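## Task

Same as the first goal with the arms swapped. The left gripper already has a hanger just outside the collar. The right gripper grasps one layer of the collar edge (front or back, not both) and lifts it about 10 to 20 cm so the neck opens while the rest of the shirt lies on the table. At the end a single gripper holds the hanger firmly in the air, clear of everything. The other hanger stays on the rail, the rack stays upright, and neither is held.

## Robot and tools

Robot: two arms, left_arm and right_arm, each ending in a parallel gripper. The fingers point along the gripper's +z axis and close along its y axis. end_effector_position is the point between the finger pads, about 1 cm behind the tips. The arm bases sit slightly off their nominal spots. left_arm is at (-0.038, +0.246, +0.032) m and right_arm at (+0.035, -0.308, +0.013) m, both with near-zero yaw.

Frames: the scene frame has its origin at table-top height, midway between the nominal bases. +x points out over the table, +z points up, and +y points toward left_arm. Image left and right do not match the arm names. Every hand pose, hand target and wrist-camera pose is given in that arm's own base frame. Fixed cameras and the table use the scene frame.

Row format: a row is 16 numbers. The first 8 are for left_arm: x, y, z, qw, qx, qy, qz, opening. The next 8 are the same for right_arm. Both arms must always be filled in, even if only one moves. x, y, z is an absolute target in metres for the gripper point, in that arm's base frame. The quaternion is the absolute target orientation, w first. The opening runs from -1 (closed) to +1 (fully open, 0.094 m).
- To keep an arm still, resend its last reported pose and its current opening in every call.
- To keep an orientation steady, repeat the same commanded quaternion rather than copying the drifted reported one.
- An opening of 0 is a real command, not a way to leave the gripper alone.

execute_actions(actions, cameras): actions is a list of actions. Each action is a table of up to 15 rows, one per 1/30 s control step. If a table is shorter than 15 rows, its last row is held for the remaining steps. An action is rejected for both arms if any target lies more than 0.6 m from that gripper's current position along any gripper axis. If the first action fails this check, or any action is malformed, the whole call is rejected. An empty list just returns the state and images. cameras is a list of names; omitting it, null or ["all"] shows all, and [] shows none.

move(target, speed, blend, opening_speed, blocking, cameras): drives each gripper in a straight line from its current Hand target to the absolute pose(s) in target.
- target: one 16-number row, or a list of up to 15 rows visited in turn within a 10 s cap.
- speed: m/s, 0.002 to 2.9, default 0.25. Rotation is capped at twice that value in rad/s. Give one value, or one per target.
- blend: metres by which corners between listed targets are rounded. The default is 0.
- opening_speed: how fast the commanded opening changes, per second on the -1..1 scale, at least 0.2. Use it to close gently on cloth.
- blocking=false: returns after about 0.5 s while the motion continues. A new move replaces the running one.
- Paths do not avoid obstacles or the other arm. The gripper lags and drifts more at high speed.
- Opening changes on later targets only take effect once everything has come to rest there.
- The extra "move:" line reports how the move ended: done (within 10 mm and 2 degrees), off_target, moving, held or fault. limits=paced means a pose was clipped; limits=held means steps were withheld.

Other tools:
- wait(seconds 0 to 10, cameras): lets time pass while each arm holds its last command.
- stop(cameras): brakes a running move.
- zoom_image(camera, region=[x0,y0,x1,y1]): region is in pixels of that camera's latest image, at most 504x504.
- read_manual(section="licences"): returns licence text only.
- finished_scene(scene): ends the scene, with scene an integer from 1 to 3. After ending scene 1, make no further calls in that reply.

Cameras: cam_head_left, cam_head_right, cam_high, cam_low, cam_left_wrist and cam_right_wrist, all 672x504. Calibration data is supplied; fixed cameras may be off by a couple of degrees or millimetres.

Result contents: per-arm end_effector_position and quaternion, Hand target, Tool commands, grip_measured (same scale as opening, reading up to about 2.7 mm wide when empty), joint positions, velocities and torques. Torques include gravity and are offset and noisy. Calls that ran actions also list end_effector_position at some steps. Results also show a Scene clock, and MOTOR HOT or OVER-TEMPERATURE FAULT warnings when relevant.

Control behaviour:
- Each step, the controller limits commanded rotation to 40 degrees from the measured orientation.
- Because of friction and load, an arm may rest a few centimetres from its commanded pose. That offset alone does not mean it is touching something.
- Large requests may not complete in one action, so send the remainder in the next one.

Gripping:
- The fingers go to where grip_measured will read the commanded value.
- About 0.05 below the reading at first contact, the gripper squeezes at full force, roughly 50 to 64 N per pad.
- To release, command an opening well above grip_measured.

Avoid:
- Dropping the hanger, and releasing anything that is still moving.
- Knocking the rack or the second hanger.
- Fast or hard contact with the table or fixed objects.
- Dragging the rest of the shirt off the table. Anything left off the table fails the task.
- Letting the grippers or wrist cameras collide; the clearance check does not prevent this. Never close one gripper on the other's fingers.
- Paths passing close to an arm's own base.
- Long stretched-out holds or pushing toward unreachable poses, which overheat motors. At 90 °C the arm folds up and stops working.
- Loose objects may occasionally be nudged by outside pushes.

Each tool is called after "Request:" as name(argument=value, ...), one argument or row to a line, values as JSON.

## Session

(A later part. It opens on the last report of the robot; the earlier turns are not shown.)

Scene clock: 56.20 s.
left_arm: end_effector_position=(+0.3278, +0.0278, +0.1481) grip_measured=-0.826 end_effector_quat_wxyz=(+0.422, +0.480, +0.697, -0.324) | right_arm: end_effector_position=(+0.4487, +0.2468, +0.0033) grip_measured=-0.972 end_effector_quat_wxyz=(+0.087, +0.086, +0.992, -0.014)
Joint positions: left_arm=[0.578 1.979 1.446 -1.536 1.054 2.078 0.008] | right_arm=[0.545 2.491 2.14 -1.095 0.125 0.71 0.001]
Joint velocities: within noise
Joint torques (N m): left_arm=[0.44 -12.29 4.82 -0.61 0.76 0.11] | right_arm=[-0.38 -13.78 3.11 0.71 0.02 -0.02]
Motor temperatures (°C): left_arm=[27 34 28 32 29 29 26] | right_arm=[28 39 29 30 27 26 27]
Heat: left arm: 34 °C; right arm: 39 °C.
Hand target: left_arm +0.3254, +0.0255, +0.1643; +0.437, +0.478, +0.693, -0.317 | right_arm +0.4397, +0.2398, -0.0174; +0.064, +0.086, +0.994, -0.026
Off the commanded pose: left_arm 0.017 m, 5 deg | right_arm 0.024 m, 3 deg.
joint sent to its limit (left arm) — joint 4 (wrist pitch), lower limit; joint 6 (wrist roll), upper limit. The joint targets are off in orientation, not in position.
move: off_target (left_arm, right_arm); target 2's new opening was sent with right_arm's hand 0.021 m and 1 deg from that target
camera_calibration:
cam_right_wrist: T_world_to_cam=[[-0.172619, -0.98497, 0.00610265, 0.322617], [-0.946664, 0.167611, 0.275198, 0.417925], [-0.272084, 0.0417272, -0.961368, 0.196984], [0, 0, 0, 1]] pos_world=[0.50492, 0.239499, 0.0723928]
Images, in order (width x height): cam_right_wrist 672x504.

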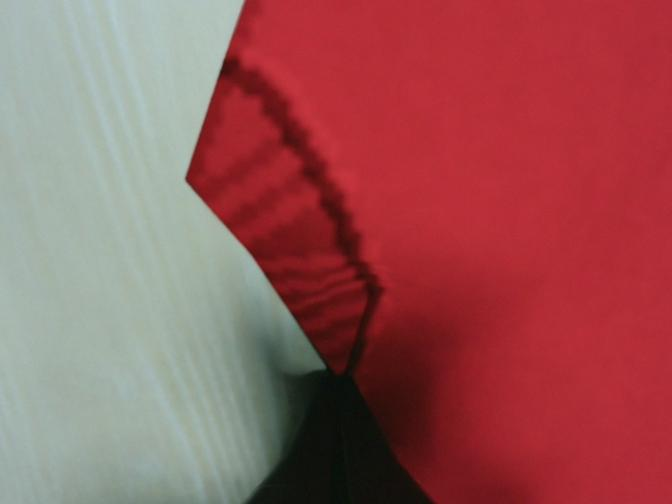

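Request:
move(
  target=[0.325,0.026,0.165,0.444,0.491,0.669,-0.338,-1,0.444,0.246,0.07,0.087,0.086,0.992,-0.014,-1],
  speed=0.07,
)

Scene clock: 58.23 s.
left_arm: end_effector_position=(+0.3278, +0.0278, +0.1481) grip_measured=-0.826 end_effector_quat_wxyz=(+0.422, +0.480, +0.697, -0.324) | right_arm: end_effector_position=(+0.4405, +0.2419, +0.0499) grip_measured=-0.974 end_effector_quat_wxyz=(+0.071, +0.085, +0.994, -0.026)
Joint positions: left_arm=[0.578 1.979 1.446 -1.536 1.054 2.078 0.008] | right_arm=[0.545 2.49 2.327 -1.324 0.125 0.71 0.001]
Joint velocities: within noise
Joint torques (N m): left_arm=[0.38 -12.22 4.75 -0.6 0.74 0.05] | right_arm=[0.31 -17.88 7.82 0.41 0.11 0.04]
Motor temperatures (°C): left_arm=[27 34 28 32 29 29 26] | right_arm=[28 39 29 30 27 26 27]
Heat: left arm: 34 °C; right arm: 39 °C.
Hand target: left_arm +0.3254, +0.0255, +0.1643; +0.437, +0.478, +0.693, -0.317 | right_arm +0.4437, +0.2457, +0.0699; +0.087, +0.086, +0.992, -0.014
Off the commanded pose: left_arm 0.017 m, 5 deg | right_arm 0.021 m, 2 deg.
joint sent to its limit (left arm) — joint 4 (wrist pitch), lower limit; joint 6 (wrist roll), upper limit. The joint targets are off in orientation, not in position.
move: off_target (left_arm, right_arm)
camera_calibration:
cam_left_wrist: T_world_to_cam=[[-0.942767, -0.331718, 0.0339507, 0.313884], [-0.276099, 0.719469, -0.637286, 0.202222], [0.186973, -0.610186, -0.769879, 0.156445], [0, 0, 0, 1]] pos_world=[0.322502, 0.0540892, 0.23866]
cam_right_wrist: T_world_to_cam=[[-0.171936, -0.984557, 0.0329467, 0.314303], [-0.936545, 0.17374, 0.304462, 0.390799], [-0.305485, 0.0214919, -0.951954, 0.258915], [0, 0, 0, 1]] pos_world=[0.499136, 0.235988, 0.117136]

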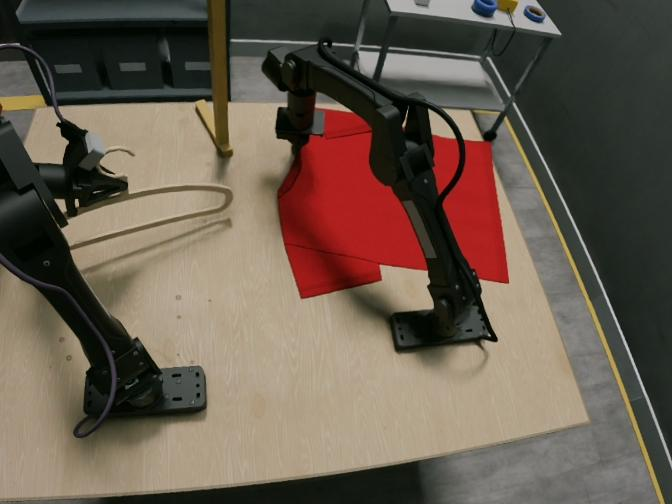

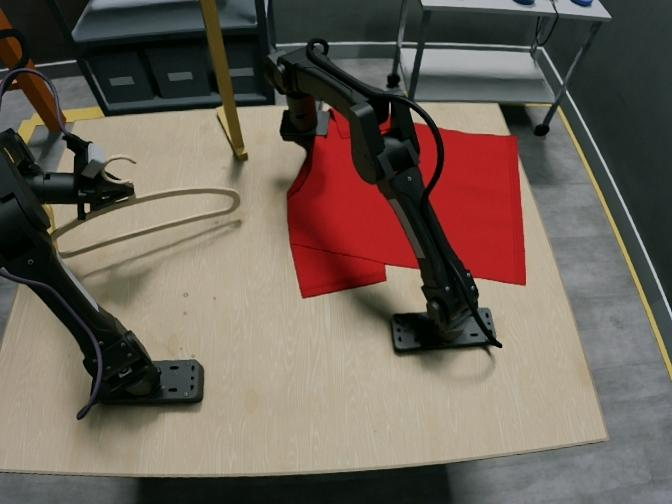

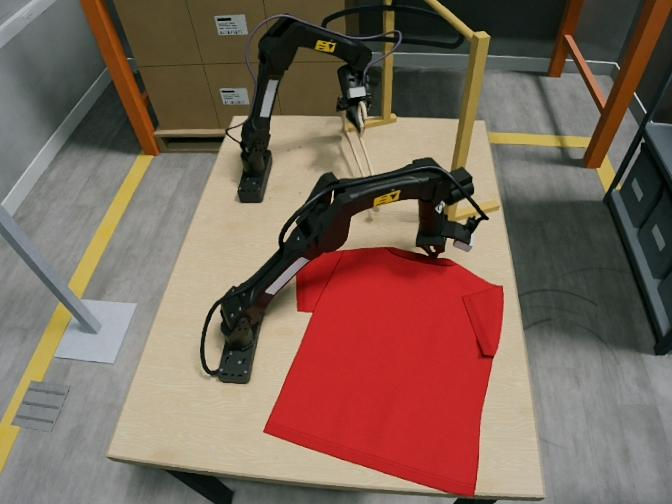

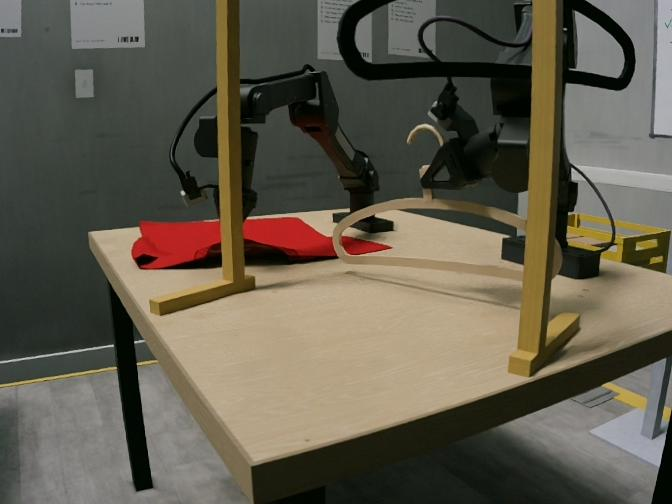

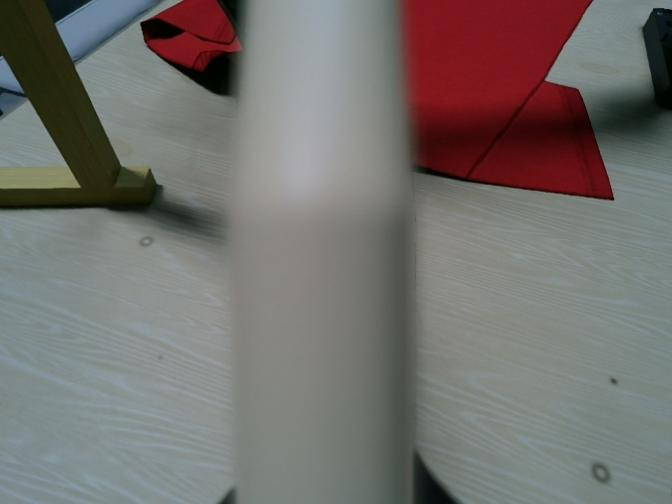

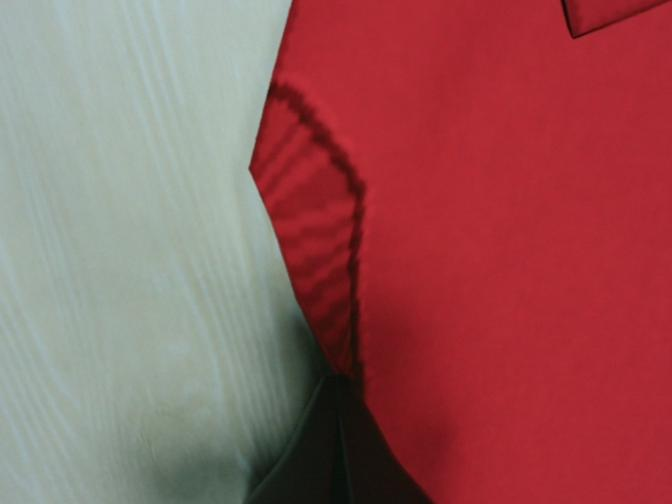

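Caught. Check layers and lift further.

Request:
move(
  target=[0.325,0.026,0.165,0.444,0.491,0.669,-0.338,-1,0.444,0.242,0.145,0.15,0.085,0.985,-0.01,-1],
  speed=0.1,
)

Request:
zoom_image(
  camera="cam_low",
  region=[120, 160, 420, 310],
)

Request:
zoom_image(
  camera="cam_head_left",
  region=[230, 80, 430, 300],
)

Request:
zoom_image(
  camera="cam_right_wrist",
  region=[150, 50, 500, 504],
)

Scene clock: 59.90 s.
left_arm: end_effector_position=(+0.3278, +0.0278, +0.1481) grip_measured=-0.826 end_effector_quat_wxyz=(+0.422, +0.480, +0.697, -0.324) | right_arm: end_effector_position=(+0.4417, +0.2403, +0.1146) grip_measured=-0.974 end_effector_quat_wxyz=(+0.120, +0.082, +0.989, -0.022)
Joint positions: left_arm=[0.578 1.979 1.446 -1.536 1.054 2.078 0.008] | right_arm=[0.56 2.411 2.428 -1.42 0.178 0.711 0.001]
Joint velocities: within noise
Joint torques (N m): left_arm=[0.43 -12.19 4.68 -0.6 0.77 0.1] | right_arm=[0.57 -18.99 7.88 0.59 0.3 0.06]
Motor temperatures (°C): left_arm=[27 34 28 32 29 29 26] | right_arm=[28 39 29 30 27 26 27]
Heat: left arm: 34 °C; right arm: 39 °C.
Hand target: left_arm +0.3254, +0.0255, +0.1643; +0.437, +0.478, +0.693, -0.317 | right_arm +0.4434, +0.2415, +0.1444; +0.150, +0.085, +0.985, -0.010
Off the commanded pose: left_arm 0.017 m, 5 deg | right_arm 0.031 m, 4 deg.
joint sent to its limit (left arm) — joint 4 (wrist pitch), lower limit; joint 6 (wrist roll), upper limit. The joint targets are off in orientation, not in position.
move: off_target (left_arm, right_arm)
camera_calibration:
cam_left_wrist: T_world_to_cam=[[-0.942767, -0.331718, 0.0339507, 0.313884], [-0.276099, 0.719469, -0.637286, 0.202222], [0.186973, -0.610186, -0.769879, 0.156445], [0, 0, 0, 1]] pos_world=[0.322502, 0.0540892, 0.23866]
cam_right_wrist: T_world_to_cam=[[-0.167432, -0.985743, 0.0166703, 0.311007], [-0.96327, 0.167169, 0.210156, 0.39662], [-0.209946, 0.0191289, -0.977526, 0.282144], [0, 0, 0, 1]] pos_world=[0.493359, 0.234873, 0.187267]

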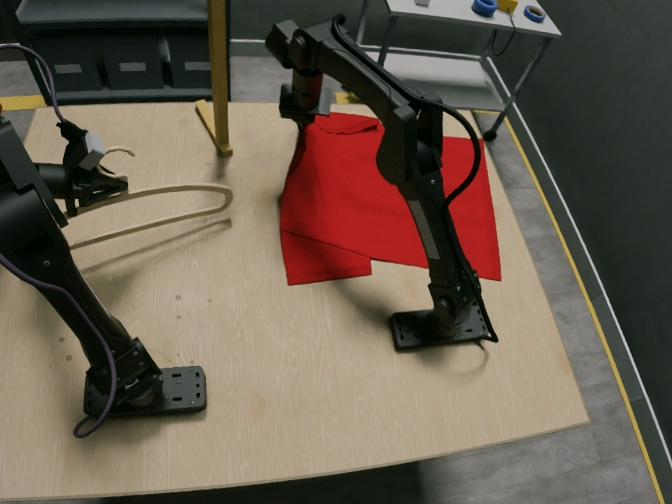

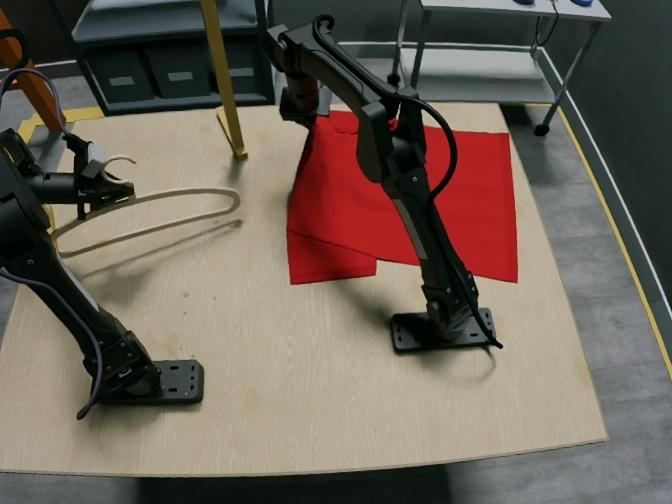

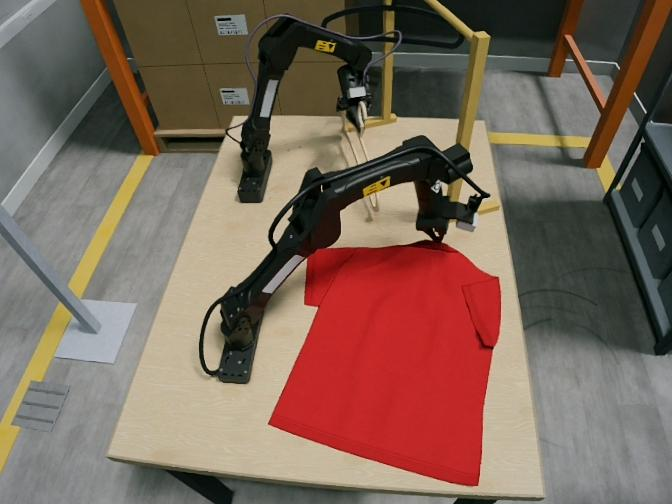

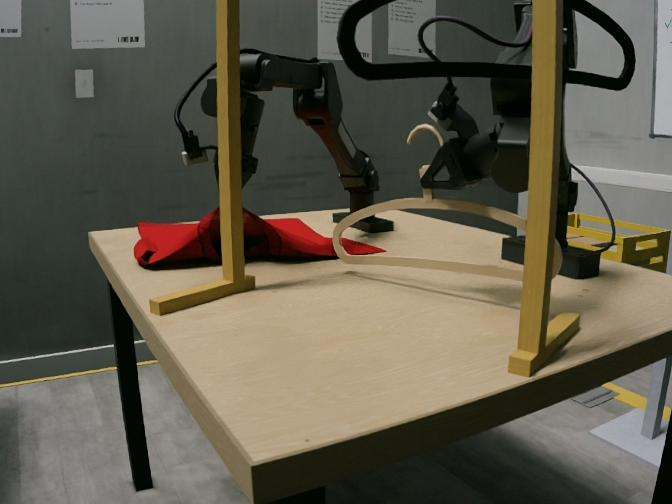

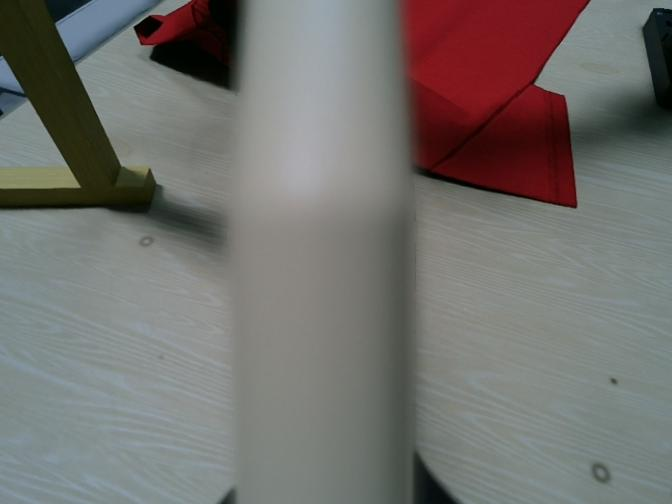

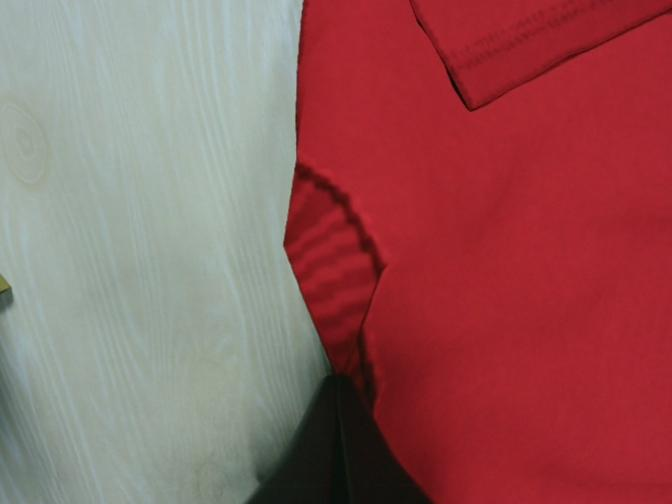

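Scaled by 1.680 from the camera's 672x504 image, which has a finer 960x720 frame.

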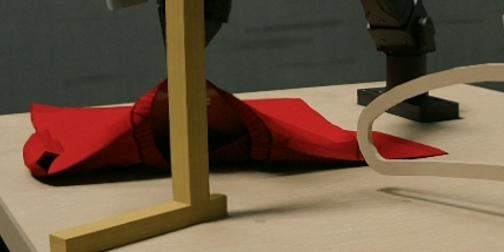

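Scaled by 2.291 from the camera's 672x504 image, which has a finer 960x720 frame.

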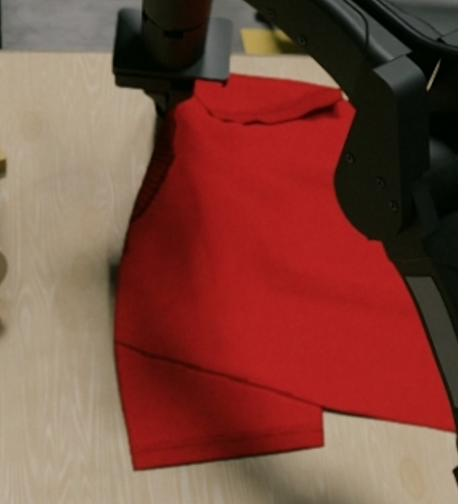

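Scaled by 1.110 from the camera's 672x504 image, which has a finer 960x720 frame.

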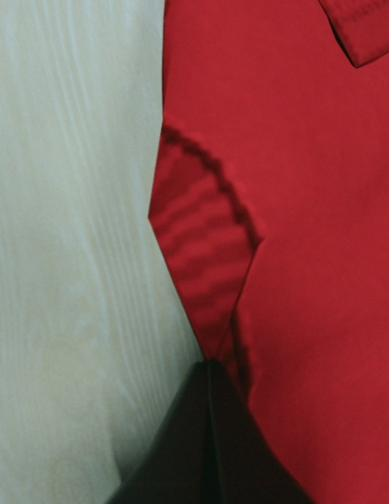

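Request:
zoom_image(
  camera="cam_low",
  region=[180, 200, 310, 280],
)

Scaled by 3.877 from the camera's 672x504 image, which has a finer 960x720 frame.

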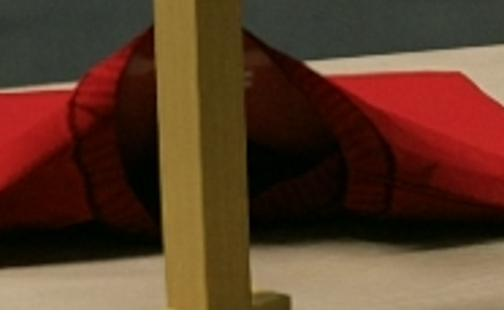

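Request:
finished_scene(
  scene=2,
)

The scene is finished: the task was done.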